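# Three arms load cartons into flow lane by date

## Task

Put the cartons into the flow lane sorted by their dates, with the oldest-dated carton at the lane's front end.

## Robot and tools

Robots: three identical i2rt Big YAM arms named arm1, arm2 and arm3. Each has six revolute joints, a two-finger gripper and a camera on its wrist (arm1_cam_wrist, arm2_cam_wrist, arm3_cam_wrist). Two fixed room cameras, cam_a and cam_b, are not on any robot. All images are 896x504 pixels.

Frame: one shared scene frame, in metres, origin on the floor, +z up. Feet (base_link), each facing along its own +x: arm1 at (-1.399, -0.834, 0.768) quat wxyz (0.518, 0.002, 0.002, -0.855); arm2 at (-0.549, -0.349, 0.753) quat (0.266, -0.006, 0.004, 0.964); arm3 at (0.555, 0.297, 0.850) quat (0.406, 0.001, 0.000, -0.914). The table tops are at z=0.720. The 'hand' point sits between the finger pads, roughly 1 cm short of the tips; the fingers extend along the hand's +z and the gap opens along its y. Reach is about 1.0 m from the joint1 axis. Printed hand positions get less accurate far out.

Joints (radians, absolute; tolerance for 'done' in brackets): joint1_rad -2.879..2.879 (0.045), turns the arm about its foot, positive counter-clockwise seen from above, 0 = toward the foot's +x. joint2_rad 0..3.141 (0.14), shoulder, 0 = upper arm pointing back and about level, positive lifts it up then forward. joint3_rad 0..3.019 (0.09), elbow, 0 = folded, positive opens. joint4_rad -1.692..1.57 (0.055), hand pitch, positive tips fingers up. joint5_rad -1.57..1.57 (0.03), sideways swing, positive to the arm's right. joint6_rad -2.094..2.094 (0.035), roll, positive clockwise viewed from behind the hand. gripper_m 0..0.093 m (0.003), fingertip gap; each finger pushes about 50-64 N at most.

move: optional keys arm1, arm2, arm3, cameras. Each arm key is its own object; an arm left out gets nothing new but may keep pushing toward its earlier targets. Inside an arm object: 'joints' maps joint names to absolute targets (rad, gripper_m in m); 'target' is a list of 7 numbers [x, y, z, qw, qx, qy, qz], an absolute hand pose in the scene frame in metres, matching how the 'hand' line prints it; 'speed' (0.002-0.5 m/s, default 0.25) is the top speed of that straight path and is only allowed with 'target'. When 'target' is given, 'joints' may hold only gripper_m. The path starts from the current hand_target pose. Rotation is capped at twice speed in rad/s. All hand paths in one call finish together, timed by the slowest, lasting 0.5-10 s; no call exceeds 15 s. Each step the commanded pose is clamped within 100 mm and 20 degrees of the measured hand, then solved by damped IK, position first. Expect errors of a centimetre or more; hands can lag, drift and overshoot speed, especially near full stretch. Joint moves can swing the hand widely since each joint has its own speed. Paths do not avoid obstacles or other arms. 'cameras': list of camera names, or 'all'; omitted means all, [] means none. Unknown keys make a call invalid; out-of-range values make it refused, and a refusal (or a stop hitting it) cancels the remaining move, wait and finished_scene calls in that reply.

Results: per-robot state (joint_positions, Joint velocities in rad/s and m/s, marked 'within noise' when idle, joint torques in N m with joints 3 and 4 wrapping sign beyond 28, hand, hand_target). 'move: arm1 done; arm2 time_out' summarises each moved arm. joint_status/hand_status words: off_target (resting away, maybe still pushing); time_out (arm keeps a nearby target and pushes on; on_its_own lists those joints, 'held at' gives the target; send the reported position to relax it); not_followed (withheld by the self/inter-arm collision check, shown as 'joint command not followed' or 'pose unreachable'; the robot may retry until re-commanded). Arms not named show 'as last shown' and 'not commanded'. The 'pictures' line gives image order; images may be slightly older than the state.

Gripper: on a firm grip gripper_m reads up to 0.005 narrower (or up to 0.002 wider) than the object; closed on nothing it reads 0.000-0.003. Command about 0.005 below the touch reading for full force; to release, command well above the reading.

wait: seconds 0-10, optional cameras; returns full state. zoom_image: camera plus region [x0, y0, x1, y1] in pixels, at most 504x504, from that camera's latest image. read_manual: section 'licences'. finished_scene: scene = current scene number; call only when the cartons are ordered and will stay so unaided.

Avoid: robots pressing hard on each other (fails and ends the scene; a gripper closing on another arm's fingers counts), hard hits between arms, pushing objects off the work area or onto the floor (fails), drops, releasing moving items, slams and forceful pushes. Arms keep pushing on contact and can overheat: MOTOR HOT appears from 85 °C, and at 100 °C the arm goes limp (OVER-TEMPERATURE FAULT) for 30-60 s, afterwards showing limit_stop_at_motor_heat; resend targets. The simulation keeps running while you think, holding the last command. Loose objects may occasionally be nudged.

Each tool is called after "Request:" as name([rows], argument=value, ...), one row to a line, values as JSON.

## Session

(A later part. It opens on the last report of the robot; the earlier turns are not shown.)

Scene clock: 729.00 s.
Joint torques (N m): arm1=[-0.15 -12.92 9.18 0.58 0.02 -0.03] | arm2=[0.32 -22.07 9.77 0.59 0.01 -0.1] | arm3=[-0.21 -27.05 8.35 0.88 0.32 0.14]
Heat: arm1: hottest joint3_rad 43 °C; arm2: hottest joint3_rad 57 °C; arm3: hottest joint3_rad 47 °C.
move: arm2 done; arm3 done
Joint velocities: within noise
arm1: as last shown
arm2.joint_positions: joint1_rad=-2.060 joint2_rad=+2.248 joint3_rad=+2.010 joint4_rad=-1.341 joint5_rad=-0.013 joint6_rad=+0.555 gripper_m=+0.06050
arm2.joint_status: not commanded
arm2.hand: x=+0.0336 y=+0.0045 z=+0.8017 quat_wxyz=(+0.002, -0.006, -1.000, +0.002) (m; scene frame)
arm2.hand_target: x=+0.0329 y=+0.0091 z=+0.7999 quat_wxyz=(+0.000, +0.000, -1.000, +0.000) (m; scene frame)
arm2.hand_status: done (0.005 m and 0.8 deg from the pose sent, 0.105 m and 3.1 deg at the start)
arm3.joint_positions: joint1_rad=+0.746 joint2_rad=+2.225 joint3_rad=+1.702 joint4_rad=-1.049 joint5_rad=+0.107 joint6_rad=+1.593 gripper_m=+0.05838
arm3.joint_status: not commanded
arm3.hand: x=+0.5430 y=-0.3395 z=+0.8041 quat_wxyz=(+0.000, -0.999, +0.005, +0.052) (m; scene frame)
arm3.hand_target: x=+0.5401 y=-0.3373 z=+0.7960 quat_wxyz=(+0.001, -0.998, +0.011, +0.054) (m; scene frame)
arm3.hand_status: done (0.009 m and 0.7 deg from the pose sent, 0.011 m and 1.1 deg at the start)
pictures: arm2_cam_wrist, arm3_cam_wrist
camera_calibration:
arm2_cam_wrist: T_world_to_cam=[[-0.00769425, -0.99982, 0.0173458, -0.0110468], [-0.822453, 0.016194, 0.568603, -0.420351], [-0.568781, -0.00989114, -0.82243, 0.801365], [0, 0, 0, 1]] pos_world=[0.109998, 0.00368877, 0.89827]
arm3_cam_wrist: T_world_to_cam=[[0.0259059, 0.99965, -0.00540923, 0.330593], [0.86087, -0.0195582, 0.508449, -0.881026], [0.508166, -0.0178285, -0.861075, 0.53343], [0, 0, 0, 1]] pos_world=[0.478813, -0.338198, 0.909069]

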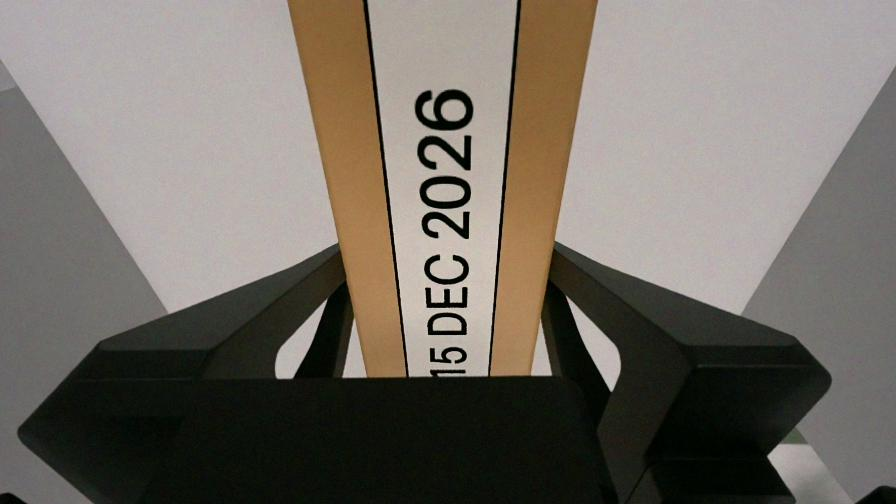

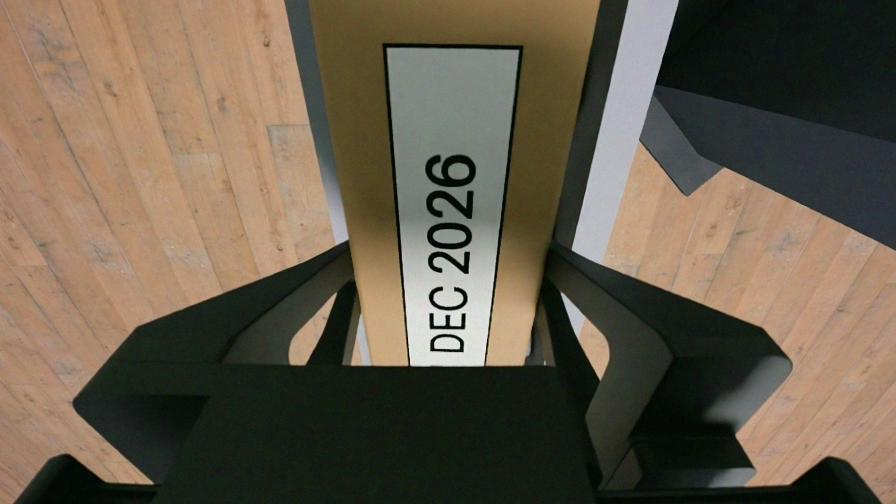

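Request:
move(arm3={"target": [0.539, -0.324, 0.802, 0.0006, -0.9985, 0.0109, 0.0541], "speed": 0.08}, arm2={"target": [0.033, 0.009, 0.790, 0, 0, -1, 0], "speed": 0.1}, cameras=["arm2_cam_wrist", "arm3_cam_wrist"])

Scene clock: 740.97 s.
Joint torques (N m): arm1=[-0.09 -12.86 9.2 0.57 0.01 -0.03] | arm2=[0.15 -21.83 9.09 0.69 -0.05 -0.08] | arm3=[-0.21 -27.63 7.91 0.27 0.3 0.11]
Heat: arm1: hottest joint3_rad 43 °C; arm2: hottest joint3_rad 56 °C; arm3: hottest joint3_rad 46 °C.
move: arm2 off_target; arm3 done
Joint velocities: within noise
arm1: as last shown
arm2.joint_positions: joint1_rad=-2.060 joint2_rad=+2.248 joint3_rad=+2.005 joint4_rad=-1.321 joint5_rad=-0.013 joint6_rad=+0.555 gripper_m=+0.06050
arm2.joint_status: not commanded
arm2.hand: x=+0.0364 y=+0.0062 z=+0.8000 quat_wxyz=(-0.005, -0.006, -1.000, -0.002) (m; scene frame)
arm2.hand_target: x=+0.0329 y=+0.0090 z=+0.7901 quat_wxyz=(+0.000, +0.000, -1.000, +0.000) (m; scene frame)
arm2.hand_status: off_target (0.011 m and 0.9 deg from the pose sent, 0.013 m and 0.8 deg at the start)
arm3.joint_positions: joint1_rad=+0.746 joint2_rad=+2.198 joint3_rad=+1.651 joint4_rad=-1.017 joint5_rad=+0.107 joint6_rad=+1.594 gripper_m=+0.05838
arm3.joint_status: not commanded
arm3.hand: x=+0.5428 y=-0.3297 z=+0.8038 quat_wxyz=(-0.004, -0.999, +0.006, +0.052) (m; scene frame)
arm3.hand_target: x=+0.5391 y=-0.3240 z=+0.8020 quat_wxyz=(+0.001, -0.998, +0.011, +0.054) (m; scene frame)
arm3.hand_status: done (0.007 m and 0.8 deg from the pose sent, 0.016 m and 0.7 deg at the start)
pictures: arm2_cam_wrist, arm3_cam_wrist
camera_calibration:
arm2_cam_wrist: T_world_to_cam=[[-0.00760812, -0.999928, 0.0093312, -0.00293126], [-0.829779, 0.0115205, 0.557974, -0.408257], [-0.558041, -0.0034977, -0.829806, 0.807099], [0, 0, 0, 1]] pos_world=[0.111609, 0.00459526, 0.89756]
arm3_cam_wrist: T_world_to_cam=[[0.0274547, 0.999532, -0.0135109, 0.326382], [0.860788, -0.0167677, 0.508687, -0.879838], [0.508223, -0.0255959, -0.860845, 0.530632], [0, 0, 0, 1]] pos_world=[0.478714, -0.3274, 0.908764]

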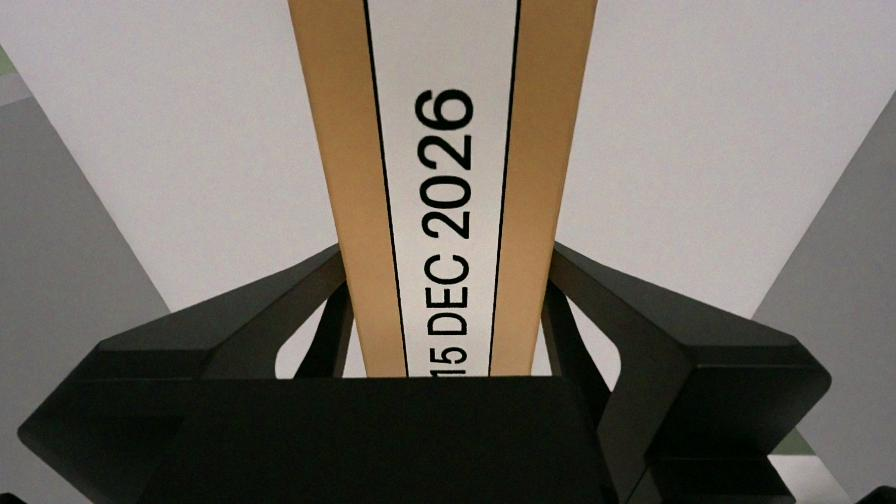

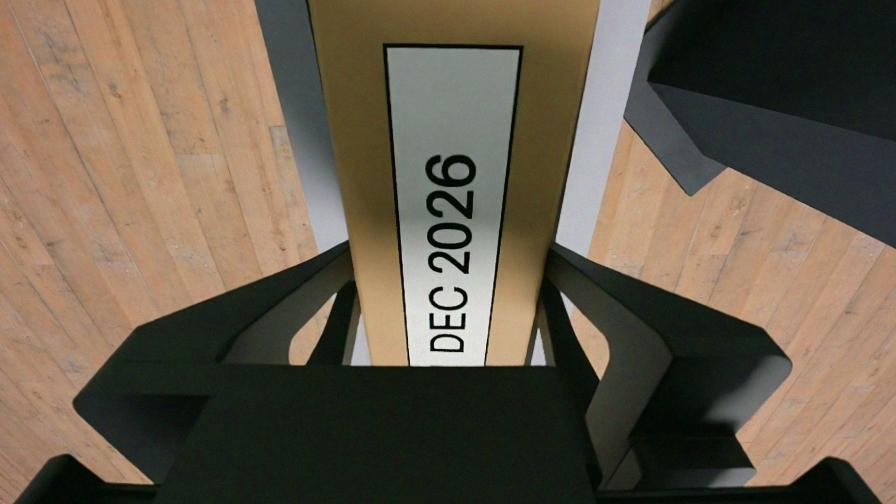

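Request:
move(arm3={"target": [0.539, -0.322, 0.788, 0.0006, -0.9985, 0.0109, 0.0541], "speed": 0.08}, arm2={"target": [0.033, 0.006, 0.800, 0, 0, -1, 0], "speed": 0.1, "joints": {"gripper_m": 0.09}}, cameras=["arm2_cam_wrist", "arm3_cam_wrist"])

Scene clock: 745.47 s.
Joint torques (N m): arm1=[-0.15 -12.86 9.2 0.58 0.02 -0.03] | arm2=[-0.09 -22.59 9.57 -0.06 -0.05 -0.12] | arm3=[-0.38 -25.58 7.71 0.66 0.31 0.1]
Heat: arm1: hottest joint3_rad 43 °C; arm2: hottest joint3_rad 56 °C; arm3: hottest joint3_rad 45 °C.
move: arm2 done; arm3 off_target
Joint velocities: within noise
arm1.joint_positions: joint1_rad=+1.011 joint2_rad=+1.404 joint3_rad=+1.196 joint4_rad=-1.206 joint5_rad=+0.001 joint6_rad=+0.006 gripper_m=+0.08995
arm1.joint_status: not commanded
arm1.hand: x=-1.1783 y=-1.2135 z=+0.9595 quat_wxyz=(-0.067, -0.499, -0.863, +0.037) (m; scene frame)
arm1.hand_target: x=-1.1811 y=-1.2179 z=+0.9631 quat_wxyz=(-0.073, -0.501, -0.862, +0.040) (m; scene frame)
arm1.hand_status: not commanded
arm2.joint_positions: joint1_rad=-2.060 joint2_rad=+2.247 joint3_rad=+2.005 joint4_rad=-1.321 joint5_rad=-0.013 joint6_rad=+0.555 gripper_m=+0.08994
arm2.joint_status: all done
arm2.hand: x=+0.0365 y=+0.0062 z=+0.8002 quat_wxyz=(-0.005, -0.006, -1.000, -0.002) (m; scene frame)
arm2.hand_target: x=+0.0330 y=+0.0061 z=+0.8000 quat_wxyz=(+0.000, +0.000, -1.000, +0.000) (m; scene frame)
arm2.hand_status: done (0.003 m and 0.9 deg from the pose sent, 0.003 m and 0.9 deg at the start)
arm3.joint_positions: joint1_rad=+0.746 joint2_rad=+2.193 joint3_rad=+1.638 joint4_rad=-0.996 joint5_rad=+0.107 joint6_rad=+1.594 gripper_m=+0.05838
arm3.joint_status: not commanded
arm3.hand: x=+0.5429 y=-0.3301 z=+0.8025 quat_wxyz=(-0.011, -0.999, +0.007, +0.052) (m; scene frame)
arm3.hand_target: x=+0.5392 y=-0.3217 z=+0.7881 quat_wxyz=(+0.001, -0.998, +0.011, +0.054) (m; scene frame)
arm3.hand_status: off_target (0.017 m and 1.4 deg from the pose sent, 0.018 m and 0.8 deg at the start)
pictures: arm2_cam_wrist, arm3_cam_wrist
camera_calibration:
arm2_cam_wrist: T_world_to_cam=[[-0.00758713, -0.999929, 0.0091892, -0.00280879], [-0.82998, 0.0114226, 0.557676, -0.408134], [-0.557741, -0.0033957, -0.830008, 0.807495], [0, 0, 0, 1]] pos_world=[0.111609, 0.00459536, 0.89786]
arm3_cam_wrist: T_world_to_cam=[[0.0275484, 0.999269, -0.0264891, 0.337008], [0.86071, -0.0102359, 0.508993, -0.877213], [0.50835, -0.0368214, -0.860363, 0.525284], [0, 0, 0, 1]] pos_world=[0.478714, -0.3264, 0.907357]

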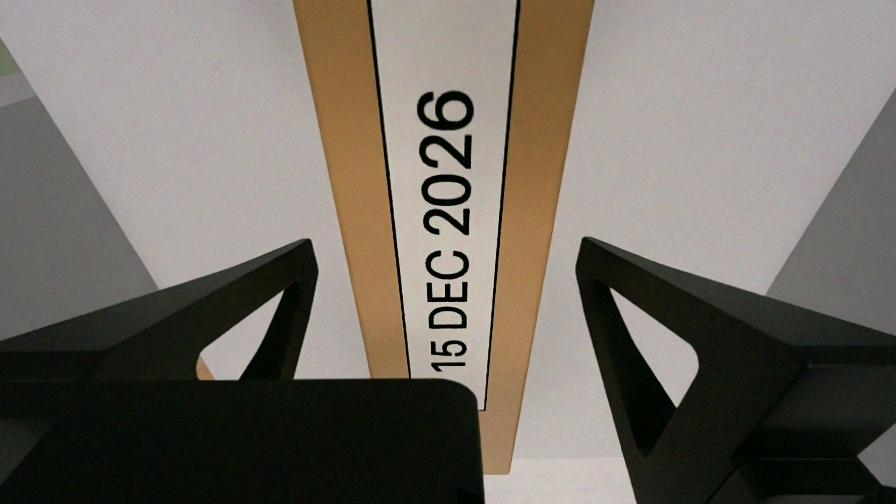

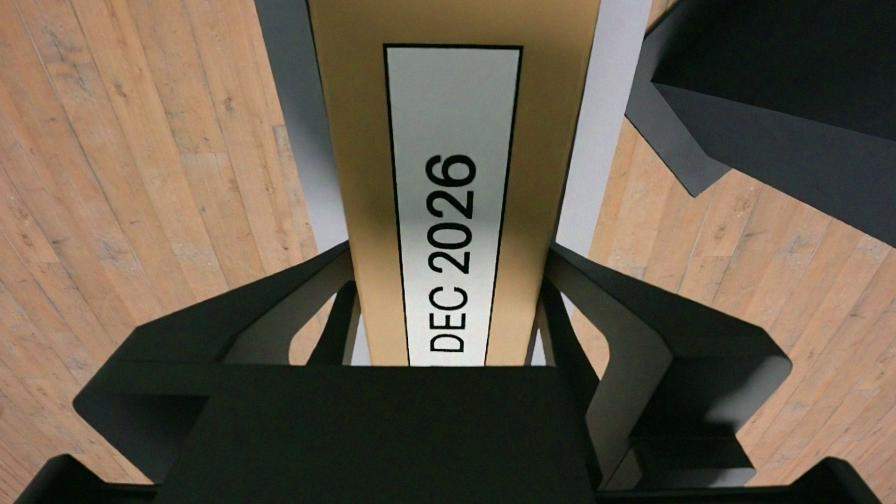

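Request:
move(arm3={"target": [0.539, -0.322, 0.779, 0.0006, -0.9985, 0.0109, 0.0541], "speed": 0.08}, arm2={"target": [0.033, 0.006, 0.945, 0, 0, -1, 0], "speed": 0.2}, cameras=["arm3_cam_wrist", "cam_b"])

Request:
zoom_image(camera="cam_b", region=[470, 140, 640, 270])

Scene clock: 771.43 s.
Joint torques (N m): arm1=[-0.03 -12.86 9.18 0.58 0.01 -0.04] | arm2=[-0.38 -19.96 14.72 -0.1 -0.03 -0.11] | arm3=[-0.44 -24.59 7.65 0.98 0.3 0.12]
Heat: arm1: hottest joint3_rad 43 °C; arm2: hottest joint3_rad 55 °C; arm3: hottest joint2_rad 42 °C.
move: arm2 off_target; arm3 off_target
Joint velocities: within noise
arm1: as last shown
arm2.joint_positions: joint1_rad=-2.060 joint2_rad=+2.178 joint3_rad=+2.257 joint4_rad=-1.671 joint5_rad=-0.013 joint6_rad=+0.552 gripper_m=+0.08994
arm2.joint_status: not commanded
arm2.hand: x=+0.0218 y=-0.0002 z=+0.9411 quat_wxyz=(+0.008, -0.005, -1.000, +0.006) (m; scene frame)
arm2.hand_target: x=+0.0323 y=+0.0057 z=+0.9449 quat_wxyz=(-0.001, +0.000, -1.000, +0.000) (m; scene frame)
arm2.hand_status: off_target (0.013 m and 1.3 deg from the pose sent, 0.145 m and 0.9 deg at the start)
arm3.joint_positions: joint1_rad=+0.746 joint2_rad=+2.191 joint3_rad=+1.634 joint4_rad=-0.989 joint5_rad=+0.107 joint6_rad=+1.594 gripper_m=+0.05838
arm3.joint_status: not commanded
arm3.hand: x=+0.5429 y=-0.3299 z=+0.8020 quat_wxyz=(-0.013, -0.999, +0.007, +0.052) (m; scene frame)
arm3.hand_target: x=+0.5392 y=-0.3213 z=+0.7796 quat_wxyz=(+0.001, -0.998, +0.011, +0.054) (m; scene frame)
arm3.hand_status: off_target (0.025 m and 1.6 deg from the pose sent, 0.025 m and 1.4 deg at the start)
pictures: arm3_cam_wrist, cam_b
camera_calibration:
arm3_cam_wrist: T_world_to_cam=[[0.0275484, 0.999161, -0.0302928, 0.339812], [0.860668, -0.00829498, 0.509099, -0.876446], [0.508421, -0.0400969, -0.860175, 0.523688], [0, 0, 0, 1]] pos_world=[0.478714, -0.325799, 0.906955]

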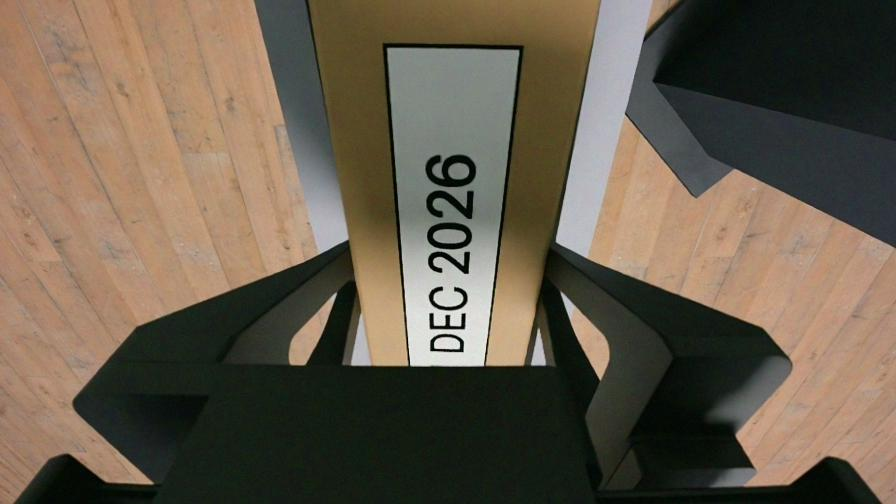

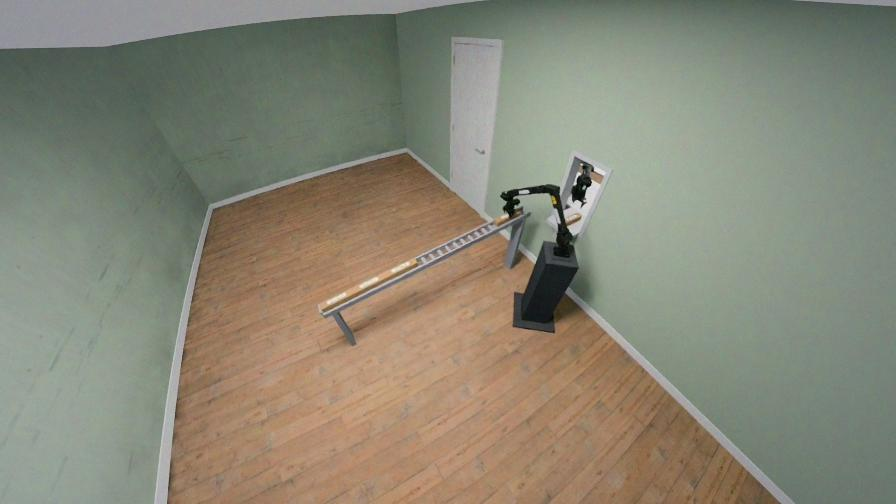

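Scaled by 2.965 from the camera's 896x504 image, which has a finer 1280x720 frame.

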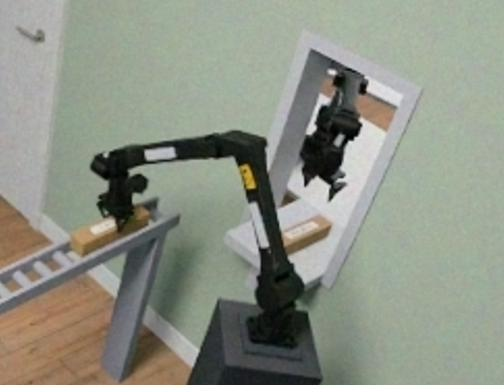

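Request:
move(arm3={"target": [0.539, -0.322, 0.795, 0.0006, -0.9985, 0.0109, 0.0541], "speed": 0.1, "joints": {"gripper_m": 0.075}}, arm2={"target": [-0.34, 0.0, 0.945, 0, 0, -1, 0], "speed": 0.35}, cameras=["arm3_cam_wrist", "cam_b"])

Request:
zoom_image(camera="cam_b", region=[300, 180, 560, 330])

Scene clock: 785.50 s.
Joint torques (N m): arm1=[-0.03 -12.86 9.18 0.59 0.02 -0.03] | arm2=[0.21 -10.17 8.72 0.69 0.13 0.11] | arm3=[-0.21 -26.17 9.57 0.03 0.29 0.1]
Heat: arm1: hottest joint3_rad 43 °C; arm2: hottest joint3_rad 58 °C; arm3: hottest joint2_rad 41 °C.
move: arm2 done; arm3 done
Joint velocities: within noise
arm1: as last shown
arm2.joint_positions: joint1_rad=-1.587 joint2_rad=+1.414 joint3_rad=+1.231 joint4_rad=-1.377 joint5_rad=-0.016 joint6_rad=+1.009 gripper_m=+0.08994
arm2.joint_status: not commanded
arm2.hand: x=-0.3373 y=+0.0011 z=+0.9510 quat_wxyz=(-0.001, +0.003, -1.000, -0.003) (m; scene frame)
arm2.hand_target: x=-0.3400 y=-0.0001 z=+0.9451 quat_wxyz=(+0.000, +0.000, -1.000, +0.000) (m; scene frame)
arm2.hand_status: done (0.007 m and 0.5 deg from the pose sent, 0.362 m and 1.3 deg at the start)
arm3.joint_positions: joint1_rad=+0.746 joint2_rad=+2.192 joint3_rad=+1.619 joint4_rad=-0.992 joint5_rad=+0.108 joint6_rad=+1.594 gripper_m=+0.07494
arm3.joint_status: all done
arm3.hand: x=+0.5426 y=-0.3224 z=+0.7970 quat_wxyz=(-0.004, -0.999, +0.006, +0.053) (m; scene frame)
arm3.hand_target: x=+0.5391 y=-0.3219 z=+0.7949 quat_wxyz=(+0.001, -0.998, +0.011, +0.054) (m; scene frame)
arm3.hand_status: done (0.004 m and 0.8 deg from the pose sent, 0.011 m and 1.6 deg at the start)
pictures: arm3_cam_wrist, cam_b
camera_calibration:
arm3_cam_wrist: T_world_to_cam=[[0.0274662, 0.999546, -0.0123675, 0.318164], [0.861193, -0.0173792, 0.507981, -0.875926], [0.507535, -0.0246031, -0.86128, 0.526049], [0, 0, 0, 1]] pos_world=[0.478614, -0.3203, 0.901964]

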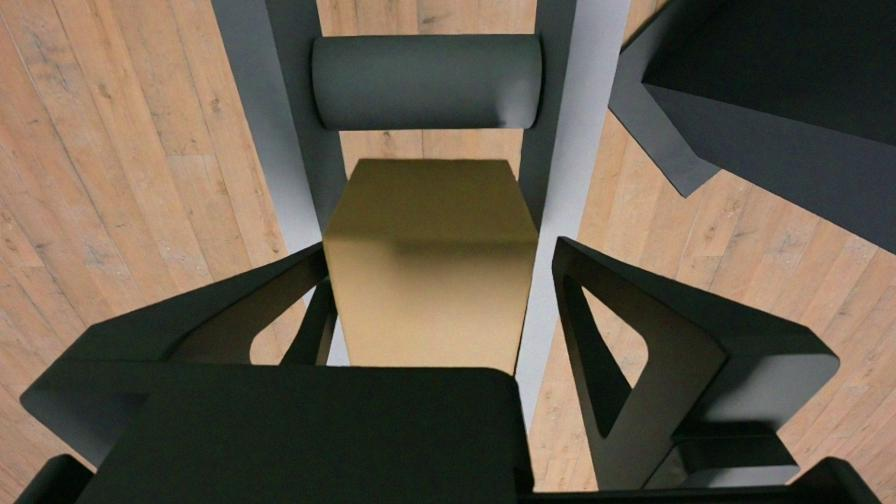

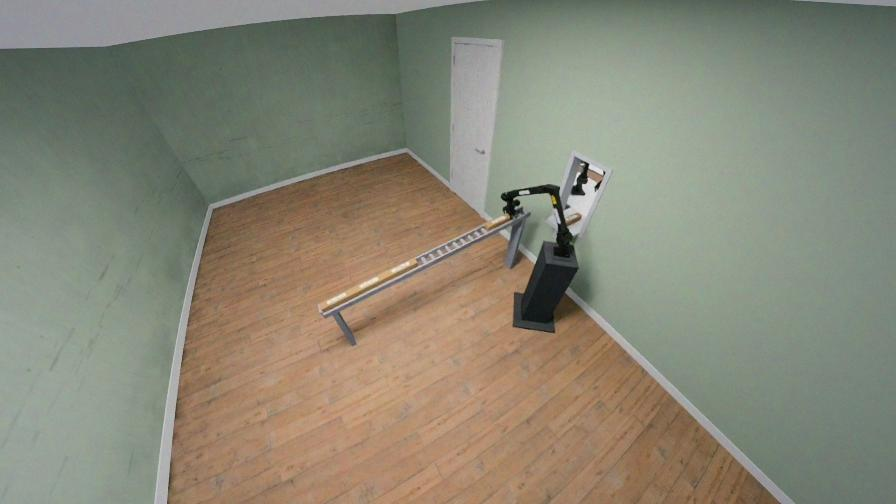

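Scaled by 1.938 from the camera's 896x504 image, which has a finer 1280x720 frame.

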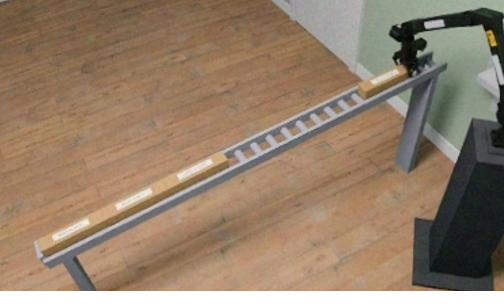

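Request:
move(arm3={"target": [0.535, -0.322, 0.90, 0.0006, -0.9985, 0.0109, 0.0541], "speed": 0.25}, arm2={"joints": {"joint1_rad": 2.323, "joint2_rad": 1.185, "joint3_rad": 1.031, "joint4_rad": -0.733, "joint5_rad": 0, "joint6_rad": 0}}, cameras=["arm3_cam_wrist", "arm2_cam_wrist", "cam_b"])

Request:
zoom_image(camera="cam_b", region=[300, 180, 560, 330])

Scene clock: 792.57 s.
Joint torques (N m): arm1=[-0.15 -12.86 9.18 0.58 0.01 -0.03] | arm2=[0.38 -8.18 9.91 1.61 0.01 -0.11] | arm3=[-0.79 -24.76 13.18 -0.05 0.27 0.06]
Heat: arm1: hottest joint3_rad 43 °C; arm2: hottest joint3_rad 56 °C; arm3: hottest joint3_rad 42 °C.
move: arm2 done; arm3 off_target
Joint velocities: within noise
arm1: as last shown
arm2.joint_positions: joint1_rad=+2.316 joint2_rad=+1.190 joint3_rad=+1.047 joint4_rad=-0.733 joint5_rad=-0.001 joint6_rad=+0.009 gripper_m=+0.09003
arm2.joint_status: all done
arm2.hand: x=-0.4532 y=-0.8156 z=+1.0233 quat_wxyz=(+0.272, +0.596, +0.725, -0.214) (m; scene frame)
arm2.hand_target: x=-0.4511 y=-0.8105 z=+1.0170 quat_wxyz=(+0.268, +0.591, +0.731, -0.212) (m; scene frame)
arm2.hand_status: not commanded
arm3.joint_positions: joint1_rad=+0.746 joint2_rad=+2.053 joint3_rad=+1.672 joint4_rad=-1.200 joint5_rad=+0.108 joint6_rad=+1.594 gripper_m=+0.07494
arm3.joint_status: not commanded
arm3.hand: x=+0.5423 y=-0.3122 z=+0.8973 quat_wxyz=(+0.005, -0.999, +0.006, +0.053) (m; scene frame)
arm3.hand_target: x=+0.5351 y=-0.3217 z=+0.9001 quat_wxyz=(+0.000, -0.998, +0.011, +0.054) (m; scene frame)
arm3.hand_status: off_target (0.012 m and 0.8 deg from the pose sent, 0.103 m and 0.8 deg at the start)
pictures: arm2_cam_wrist, arm3_cam_wrist, cam_b
camera_calibration:
arm2_cam_wrist: T_world_to_cam=[[-0.98106, -0.193702, -0.000912594, -0.603655], [-0.192504, 0.975493, -0.106559, 0.825422], [0.021531, -0.104365, -0.994306, 1.0651], [0, 0, 0, 1]] pos_world=[-0.456257, -0.810964, 1.14644]
arm3_cam_wrist: T_world_to_cam=[[0.0274467, 0.999614, 0.00431836, 0.294224], [0.861484, -0.0258448, 0.507127, -0.928448], [0.507042, -0.0101988, -0.861861, 0.6182], [0, 0, 0, 1]] pos_world=[0.478314, -0.311801, 1.00237]

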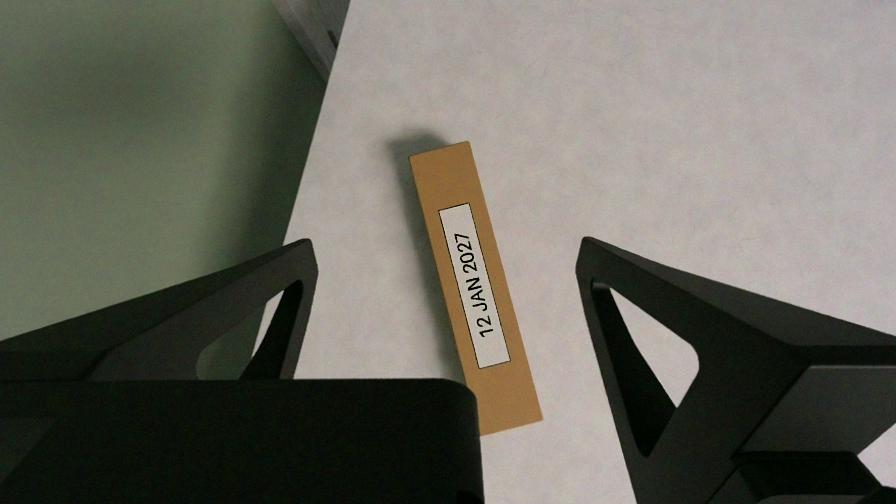

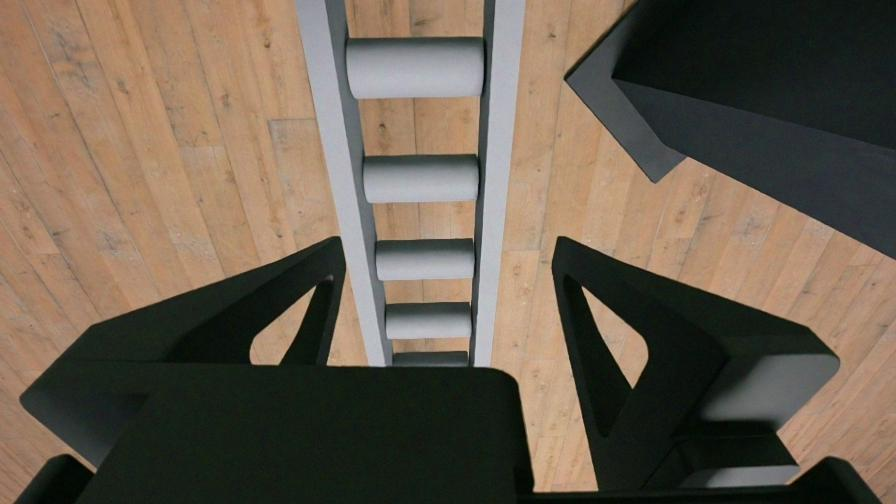

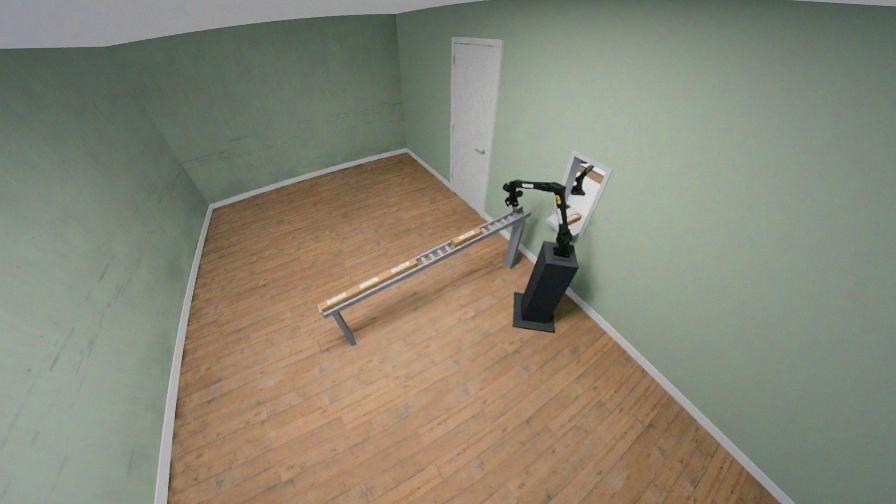

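Scaled by 1.938 from the camera's 896x504 image, which has a finer 1280x720 frame.

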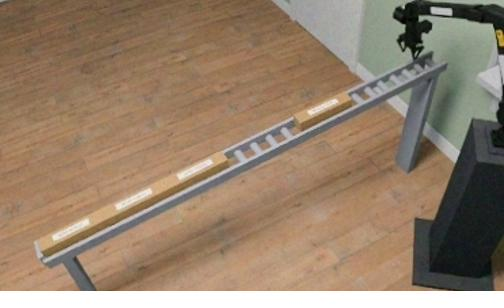

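Request:
move(arm3={"target": [0.33, -0.008, 0.955, 0, -1, 0, 0], "speed": 0.35}, arm2={"joints": {"joint1_rad": 2.267, "joint2_rad": 1.579, "joint3_rad": 1.271, "joint4_rad": -1.263, "joint5_rad": 0, "joint6_rad": -0.304}}, cameras=["arm2_cam_wrist"])

Scene clock: 813.03 s.
Joint torques (N m): arm1=[-0.09 -12.86 9.18 0.59 0.02 -0.03] | arm2=[-0.62 -12.1 13.71 -0.13 -0.02 -0.12] | arm3=[-0.5 -14.45 9.58 0.09 -0.01 -0.04]
Heat: arm1: hottest joint3_rad 43 °C; arm2: hottest joint3_rad 53 °C; arm3: hottest joint2_rad 42 °C.
move: arm2 done; arm3 done
Joint velocities: within noise
arm1: as last shown
arm2.joint_positions: joint1_rad=+2.274 joint2_rad=+1.577 joint3_rad=+1.216 joint4_rad=-1.255 joint5_rad=+0.000 joint6_rad=-0.293 gripper_m=+0.09004
arm2.joint_status: all done
arm2.hand: x=-0.4788 y=-0.7803 z=+0.8871 quat_wxyz=(-0.008, +0.528, +0.849, +0.015) (m; scene frame)
arm2.hand_target: x=-0.4793 y=-0.7987 z=+0.9060 quat_wxyz=(+0.007, +0.527, +0.850, -0.003) (m; scene frame)
arm2.hand_status: not commanded
arm3.joint_positions: joint1_rad=+0.111 joint2_rad=+1.428 joint3_rad=+0.985 joint4_rad=-1.118 joint5_rad=+0.005 joint6_rad=+0.948 gripper_m=+0.07494
arm3.joint_status: not commanded
arm3.hand: x=+0.3299 y=-0.0124 z=+0.9548 quat_wxyz=(-0.002, -1.000, +0.001, +0.004) (m; scene frame)
arm3.hand_target: x=+0.3300 y=-0.0081 z=+0.9551 quat_wxyz=(+0.000, -1.000, +0.000, +0.000) (m; scene frame)
arm3.hand_status: done (0.004 m and 0.5 deg from the pose sent, 0.375 m and 6.1 deg at the start)
pictures: arm2_cam_wrist
camera_calibration:
arm2_cam_wrist: T_world_to_cam=[[-0.895075, -0.445899, -0.00388261, -0.775034], [-0.36259, 0.722721, 0.58839, -0.123644], [-0.259557, 0.528061, -0.808568, 1.12796], [0, 0, 0, 1]] pos_world=[-0.445776, -0.851858, 0.981772]

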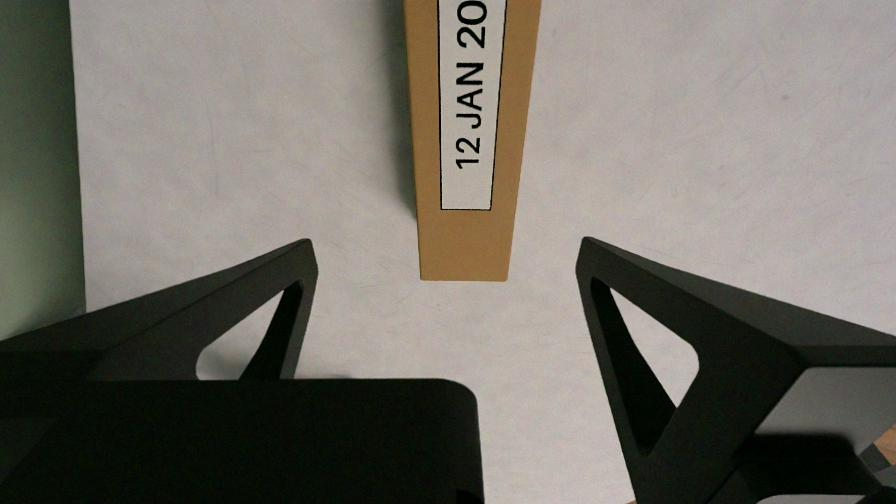

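Request:
move(arm3={"target": [0.035, 0.0, 0.915, 0, -1, 0, 0], "speed": 0.3}, arm2={"target": [-0.4765, -0.811, 0.763, 0, 0.527, 0.850, 0], "speed": 0.2}, cameras=["arm2_cam_wrist", "arm3_cam_wrist"])

Scene clock: 824.47 s.
Joint torques (N m): arm1=[-0.09 -12.81 9.2 0.59 0.01 -0.04] | arm2=[-0.38 -12.69 7.5 0.77 0.03 -0.1] | arm3=[0.26 -21.95 14.3 0.03 0 -0.04]
Heat: arm1: hottest joint3_rad 43 °C; arm2: hottest joint3_rad 53 °C; arm3: hottest joint3_rad 43 °C.
move: arm2 off_target; arm3 off_target
Joint velocities: within noise
arm1: as last shown
arm2.joint_positions: joint1_rad=+2.274 joint2_rad=+1.773 joint3_rad=+1.133 joint4_rad=-0.929 joint5_rad=+0.006 joint6_rad=-0.293 gripper_m=+0.09004
arm2.joint_status: not commanded
arm2.hand: x=-0.4734 y=-0.8141 z=+0.7732 quat_wxyz=(+0.006, +0.528, +0.849, -0.005) (m; scene frame)
arm2.hand_target: x=-0.4765 y=-0.8109 z=+0.7633 quat_wxyz=(+0.000, +0.527, +0.850, +0.000) (m; scene frame)
arm2.hand_status: off_target (0.011 m and 0.9 deg from the pose sent, 0.128 m and 1.9 deg at the start)
arm3.joint_positions: joint1_rad=-0.316 joint2_rad=+1.968 joint3_rad=+1.589 joint4_rad=-1.197 joint5_rad=+0.003 joint6_rad=+0.530 gripper_m=+0.07494
arm3.joint_status: not commanded
arm3.hand: x=+0.0469 y=+0.0081 z=+0.9150 quat_wxyz=(+0.003, -1.000, +0.005, -0.003) (m; scene frame)
arm3.hand_target: x=+0.0355 y=+0.0004 z=+0.9150 quat_wxyz=(+0.000, -1.000, +0.000, +0.000) (m; scene frame)
arm3.hand_status: off_target (0.014 m and 0.7 deg from the pose sent, 0.298 m and 0.5 deg at the start)
pictures: arm2_cam_wrist, arm3_cam_wrist
camera_calibration:
arm2_cam_wrist: T_world_to_cam=[[-0.895203, -0.445384, 0.0156341, -0.80045], [-0.363274, 0.749587, 0.553309, 0.0183884], [-0.258154, 0.489645, -0.832829, 1.04322], [0, 0, 0, 1]] pos_world=[-0.440575, -0.881097, 0.87116]
arm3_cam_wrist: T_world_to_cam=[[0.0256153, 0.999664, 0.0038878, -0.012006], [0.799551, -0.0228218, 0.600165, -0.584599], [0.600052, -0.0122649, -0.799867, 0.826809], [0, 0, 0, 1]] pos_world=[-0.0284041, 0.00880118, 1.01224]

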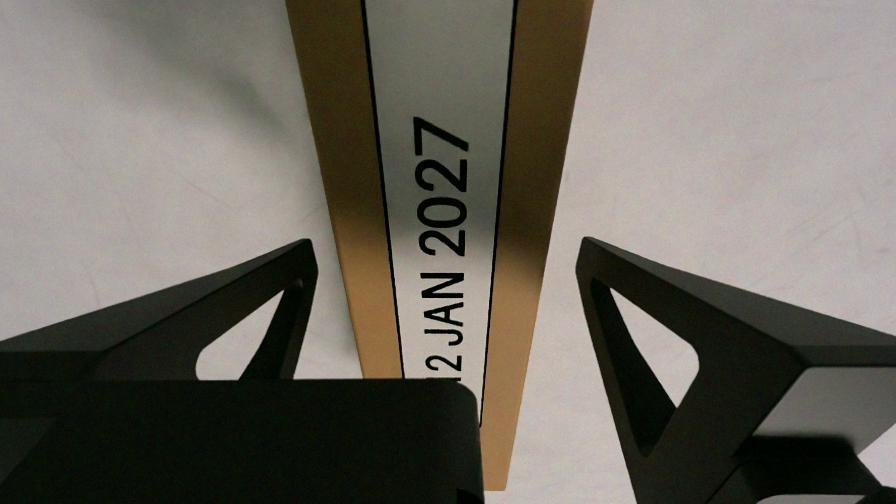

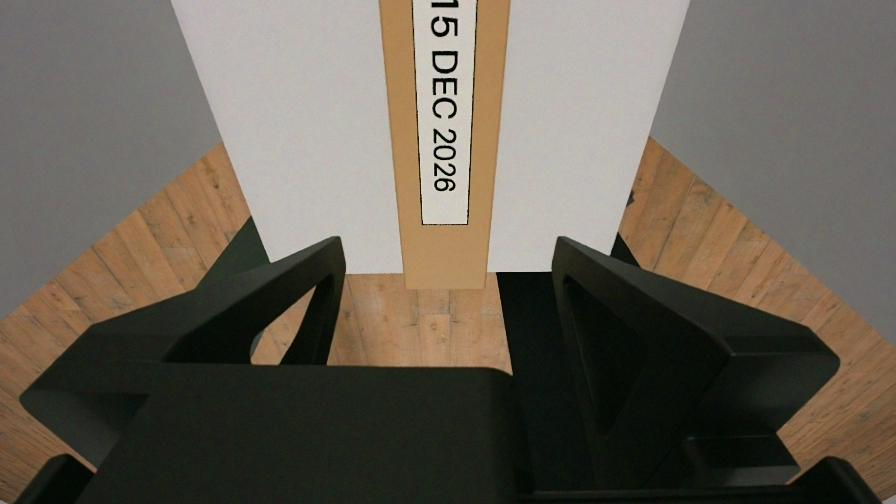

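Request:
move(arm3={"target": [0.031, 0.011, 0.785, 0, -1, 0, 0], "speed": 0.2, "joints": {"gripper_m": 0.093}}, arm2={"joints": {"gripper_m": 0.05}}, cameras=["arm2_cam_wrist", "arm3_cam_wrist", "cam_b"])

Request:
zoom_image(camera="cam_b", region=[300, 180, 560, 330])

Scene clock: 834.57 s.
Joint torques (N m): arm1=[-0.15 -12.86 9.17 0.58 0.02 -0.03] | arm2=[-0.38 -12.69 7.5 0.76 0.05 -0.1] | arm3=[-0.56 -24 9.81 0.72 -0.02 -0.05]
Heat: arm1: hottest joint3_rad 43 °C; arm2: hottest joint3_rad 52 °C; arm3: hottest joint3_rad 44 °C.
move: arm2 off_target; arm3 done
Joint velocities: within noise
arm1: as last shown
arm2.joint_positions: joint1_rad=+2.274 joint2_rad=+1.773 joint3_rad=+1.133 joint4_rad=-0.929 joint5_rad=+0.005 joint6_rad=-0.293 gripper_m=+0.06025
arm2.joint_status: gripper_m off_target (ended at +0.06027, target +0.05000)
arm2.hand: x=-0.4733 y=-0.8140 z=+0.7732 quat_wxyz=(+0.006, +0.528, +0.849, -0.005) (m; scene frame)
arm2.hand_target: x=-0.4765 y=-0.8109 z=+0.7633 quat_wxyz=(+0.000, +0.527, +0.850, +0.000) (m; scene frame)
arm2.hand_status: not commanded
arm3.joint_positions: joint1_rad=-0.325 joint2_rad=+2.141 joint3_rad=+1.515 joint4_rad=-0.945 joint5_rad=+0.003 joint6_rad=+0.510 gripper_m=+0.09291
arm3.joint_status: all done
arm3.hand: x=+0.0371 y=+0.0082 z=+0.7921 quat_wxyz=(+0.002, -1.000, -0.001, +0.000) (m; scene frame)
arm3.hand_target: x=+0.0312 y=+0.0112 z=+0.7849 quat_wxyz=(+0.000, -1.000, +0.000, +0.000) (m; scene frame)
arm3.hand_status: done (0.010 m and 0.2 deg from the pose sent, 0.131 m and 0.7 deg at the start)
pictures: arm2_cam_wrist, arm3_cam_wrist, cam_b
camera_calibration:
arm2_cam_wrist: T_world_to_cam=[[-0.895182, -0.445452, 0.0148758, -0.79975], [-0.363754, 0.749474, 0.553148, 0.0182542], [-0.25755, 0.489757, -0.83295, 1.04371], [0, 0, 0, 1]] pos_world=[-0.440474, -0.881097, 0.87116]
arm3_cam_wrist: T_world_to_cam=[[0.0141629, 0.9999, 0.000495811, -0.00822534], [0.803086, -0.0116706, 0.595749, -0.499734], [0.595695, -0.00803936, -0.80317, 0.737215], [0, 0, 0, 1]] pos_world=[-0.0377098, 0.00831907, 0.889829]

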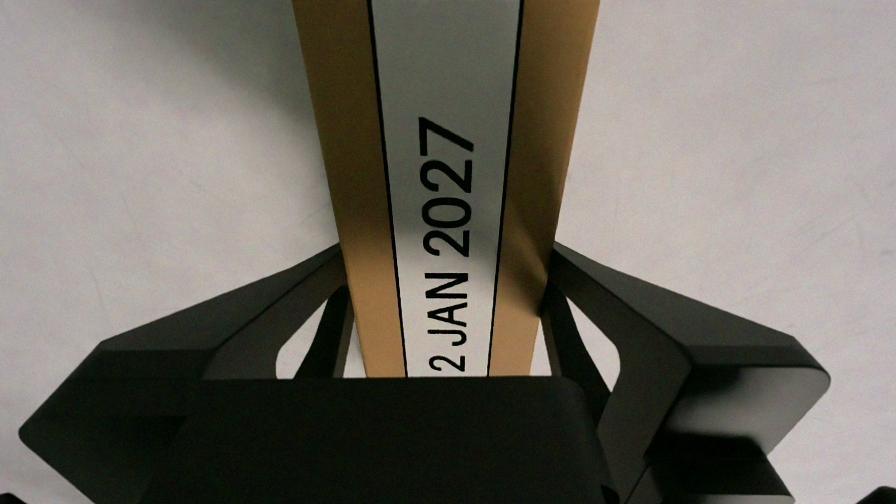

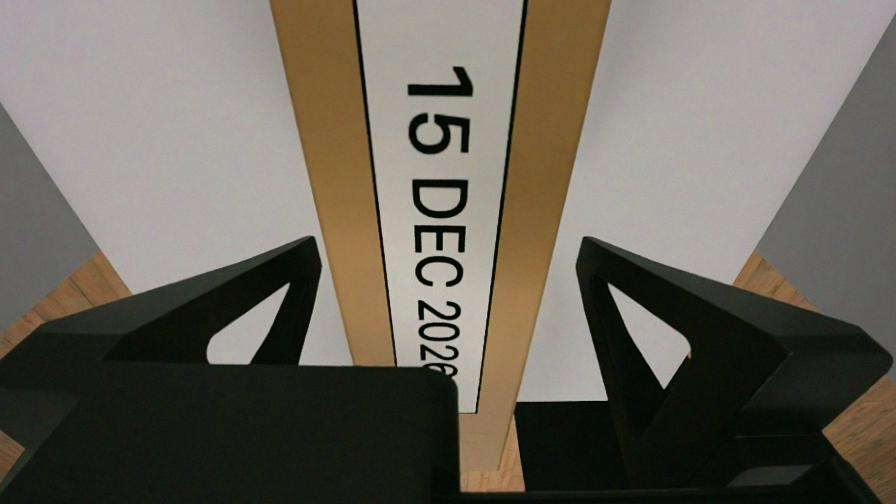

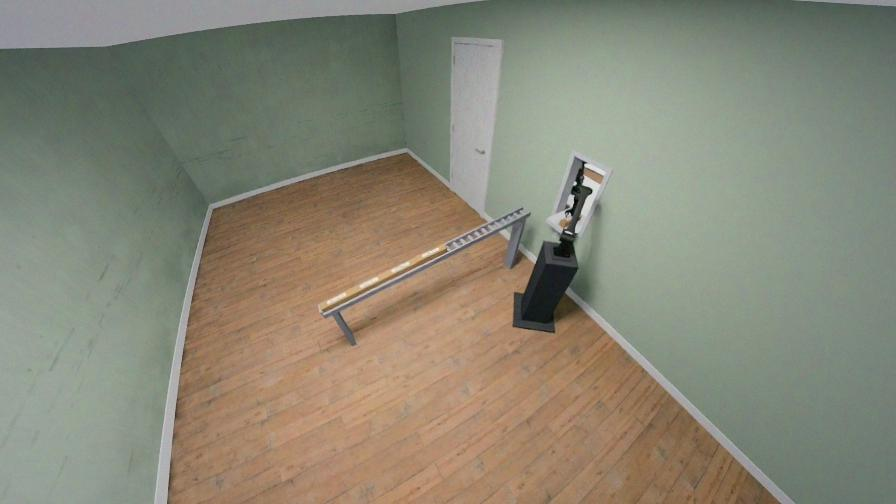

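Scaled by 1.938 from the camera's 896x504 image, which has a finer 1280x720 frame.

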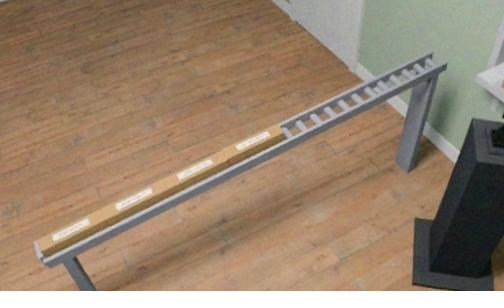

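Request:
move(arm3={"joints": {"gripper_m": 0.05}}, arm2={"target": [-0.4765, -0.811, 0.95, 0, 0.527, 0.850, 0], "speed": 0.3}, cameras=[])

Request:
move(arm3={"target": [0.031, 0.007, 0.95, 0, -1, 0, 0], "speed": 0.3}, arm2={"joints": {"joint1_rad": -1.592, "joint2_rad": 1.466, "joint3_rad": 1.23, "joint4_rad": -1.287, "joint5_rad": 0, "joint6_rad": 1.01}}, cameras=["arm2_cam_wrist", "arm3_cam_wrist"])

Scene clock: 842.37 s.
Joint torques (N m): arm1=[-0.15 -12.86 9.18 0.58 0.01 -0.04] | arm2=[-0.26 -12.22 14.68 -0.25 0.02 -0.07] | arm3=[-0.73 -24.06 9.85 0.69 0.07 -0.02]
Heat: arm1: hottest joint3_rad 44 °C; arm2: hottest joint3_rad 52 °C; arm3: hottest joint3_rad 43 °C.
move: arm2 off_target; arm3 off_target
Joint velocities: within noise
arm1: as last shown
arm2.joint_positions: joint1_rad=+2.274 joint2_rad=+1.582 joint3_rad=+1.337 joint4_rad=-1.386 joint5_rad=+0.006 joint6_rad=-0.293 gripper_m=+0.06025
arm2.joint_status: not commanded
arm2.hand: x=-0.4785 y=-0.7909 z=+0.9289 quat_wxyz=(-0.015, +0.528, +0.849, +0.019) (m; scene frame)
arm2.hand_target: x=-0.4768 y=-0.8097 z=+0.9501 quat_wxyz=(+0.000, +0.527, +0.850, +0.000) (m; scene frame)
arm2.hand_status: off_target (0.029 m and 2.8 deg from the pose sent, 0.177 m and 0.9 deg at the start)
arm3.joint_positions: joint1_rad=-0.325 joint2_rad=+2.141 joint3_rad=+1.515 joint4_rad=-0.944 joint5_rad=+0.001 joint6_rad=+0.510 gripper_m=+0.05822
arm3.joint_status: gripper_m off_target (ended at +0.05825, target +0.05000)
arm3.hand: x=+0.0371 y=+0.0077 z=+0.7921 quat_wxyz=(+0.000, -1.000, -0.001, +0.000) (m; scene frame)
arm3.hand_target: x=+0.0313 y=+0.0112 z=+0.7849 quat_wxyz=(+0.000, -1.000, +0.000, +0.000) (m; scene frame)
arm3.hand_status: not commanded
pictures: none
No camera images: "cameras" was empty.

Scene clock: 845.17 s.
Joint torques (N m): arm1=[-0.09 -12.81 9.18 0.59 0.01 -0.04] | arm2=[-0.26 -12.81 9.37 -0.02 0.01 0.08] | arm3=[-0.15 -24.47 14.95 -0.01 0.08 0.06]
Heat: arm1: hottest joint3_rad 44 °C; arm2: hottest joint3_rad 52 °C; arm3: hottest joint3_rad 43 °C.
move: arm2 done; arm3 off_target
Joint velocities: within noise
arm1.joint_positions: joint1_rad=+1.011 joint2_rad=+1.404 joint3_rad=+1.196 joint4_rad=-1.206 joint5_rad=+0.001 joint6_rad=+0.006 gripper_m=+0.08995
arm1.joint_status: not commanded
arm1.hand: x=-1.1783 y=-1.2135 z=+0.9595 quat_wxyz=(-0.067, -0.499, -0.863, +0.037) (m; scene frame)
arm1.hand_target: x=-1.1811 y=-1.2179 z=+0.9631 quat_wxyz=(-0.073, -0.501, -0.862, +0.040) (m; scene frame)
arm1.hand_status: not commanded
arm2.joint_positions: joint1_rad=-1.590 joint2_rad=+1.483 joint3_rad=+1.236 joint4_rad=-1.279 joint5_rad=+0.001 joint6_rad=+1.000 gripper_m=+0.06031
arm2.joint_status: all done
arm2.hand: x=-0.3178 y=+0.0237 z=+0.9255 quat_wxyz=(-0.017, +0.006, -1.000, -0.013) (m; scene frame)
arm2.hand_target: x=-0.3198 y=+0.0194 z=+0.9304 quat_wxyz=(-0.017, +0.000, -1.000, -0.015) (m; scene frame)
arm2.hand_status: not commanded
arm3.joint_positions: joint1_rad=-0.325 joint2_rad=+1.963 joint3_rad=+1.632 joint4_rad=-1.276 joint5_rad=+0.001 joint6_rad=+0.509 gripper_m=+0.05822
arm3.joint_status: not commanded
arm3.hand: x=+0.0469 y=+0.0134 z=+0.9337 quat_wxyz=(+0.009, -1.000, -0.001, -0.017) (m; scene frame)
arm3.hand_target: x=+0.0317 y=+0.0075 z=+0.9504 quat_wxyz=(+0.000, -1.000, +0.000, +0.001) (m; scene frame)
arm3.hand_status: off_target (0.024 m and 2.2 deg from the pose sent, 0.158 m and 0.1 deg at the start; pose on its path clipped on 6 of 84 steps)
pictures: arm2_cam_wrist, arm3_cam_wrist
camera_calibration:
arm2_cam_wrist: T_world_to_cam=[[0.0170968, -0.999783, -0.011878, 0.0381597], [-0.843586, -0.0208007, 0.53659, -0.756191], [-0.536721, 0.000846165, -0.843759, 0.73317], [0, 0, 0, 1]] pos_world=[-0.245057, 0.0218017, 1.02484]
arm3_cam_wrist: T_world_to_cam=[[0.0127958, 0.999776, 0.0168823, -0.028787], [0.782935, -0.0205197, 0.621765, -0.615198], [0.621972, 0.00526173, -0.783022, 0.824873], [0, 0, 0, 1]] pos_world=[-0.031019, 0.0118165, 1.02889]

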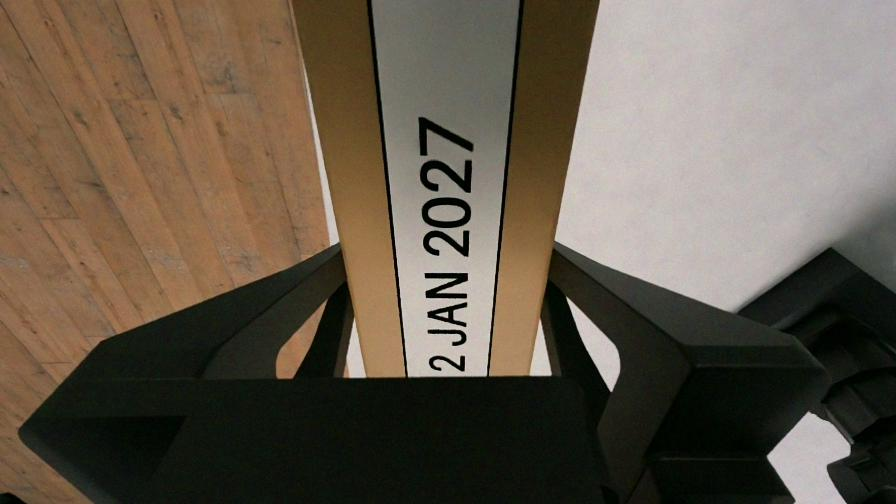

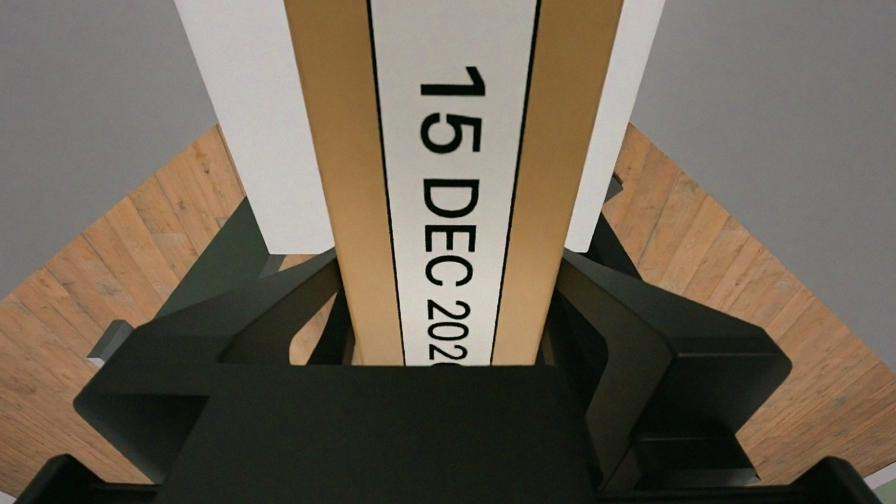

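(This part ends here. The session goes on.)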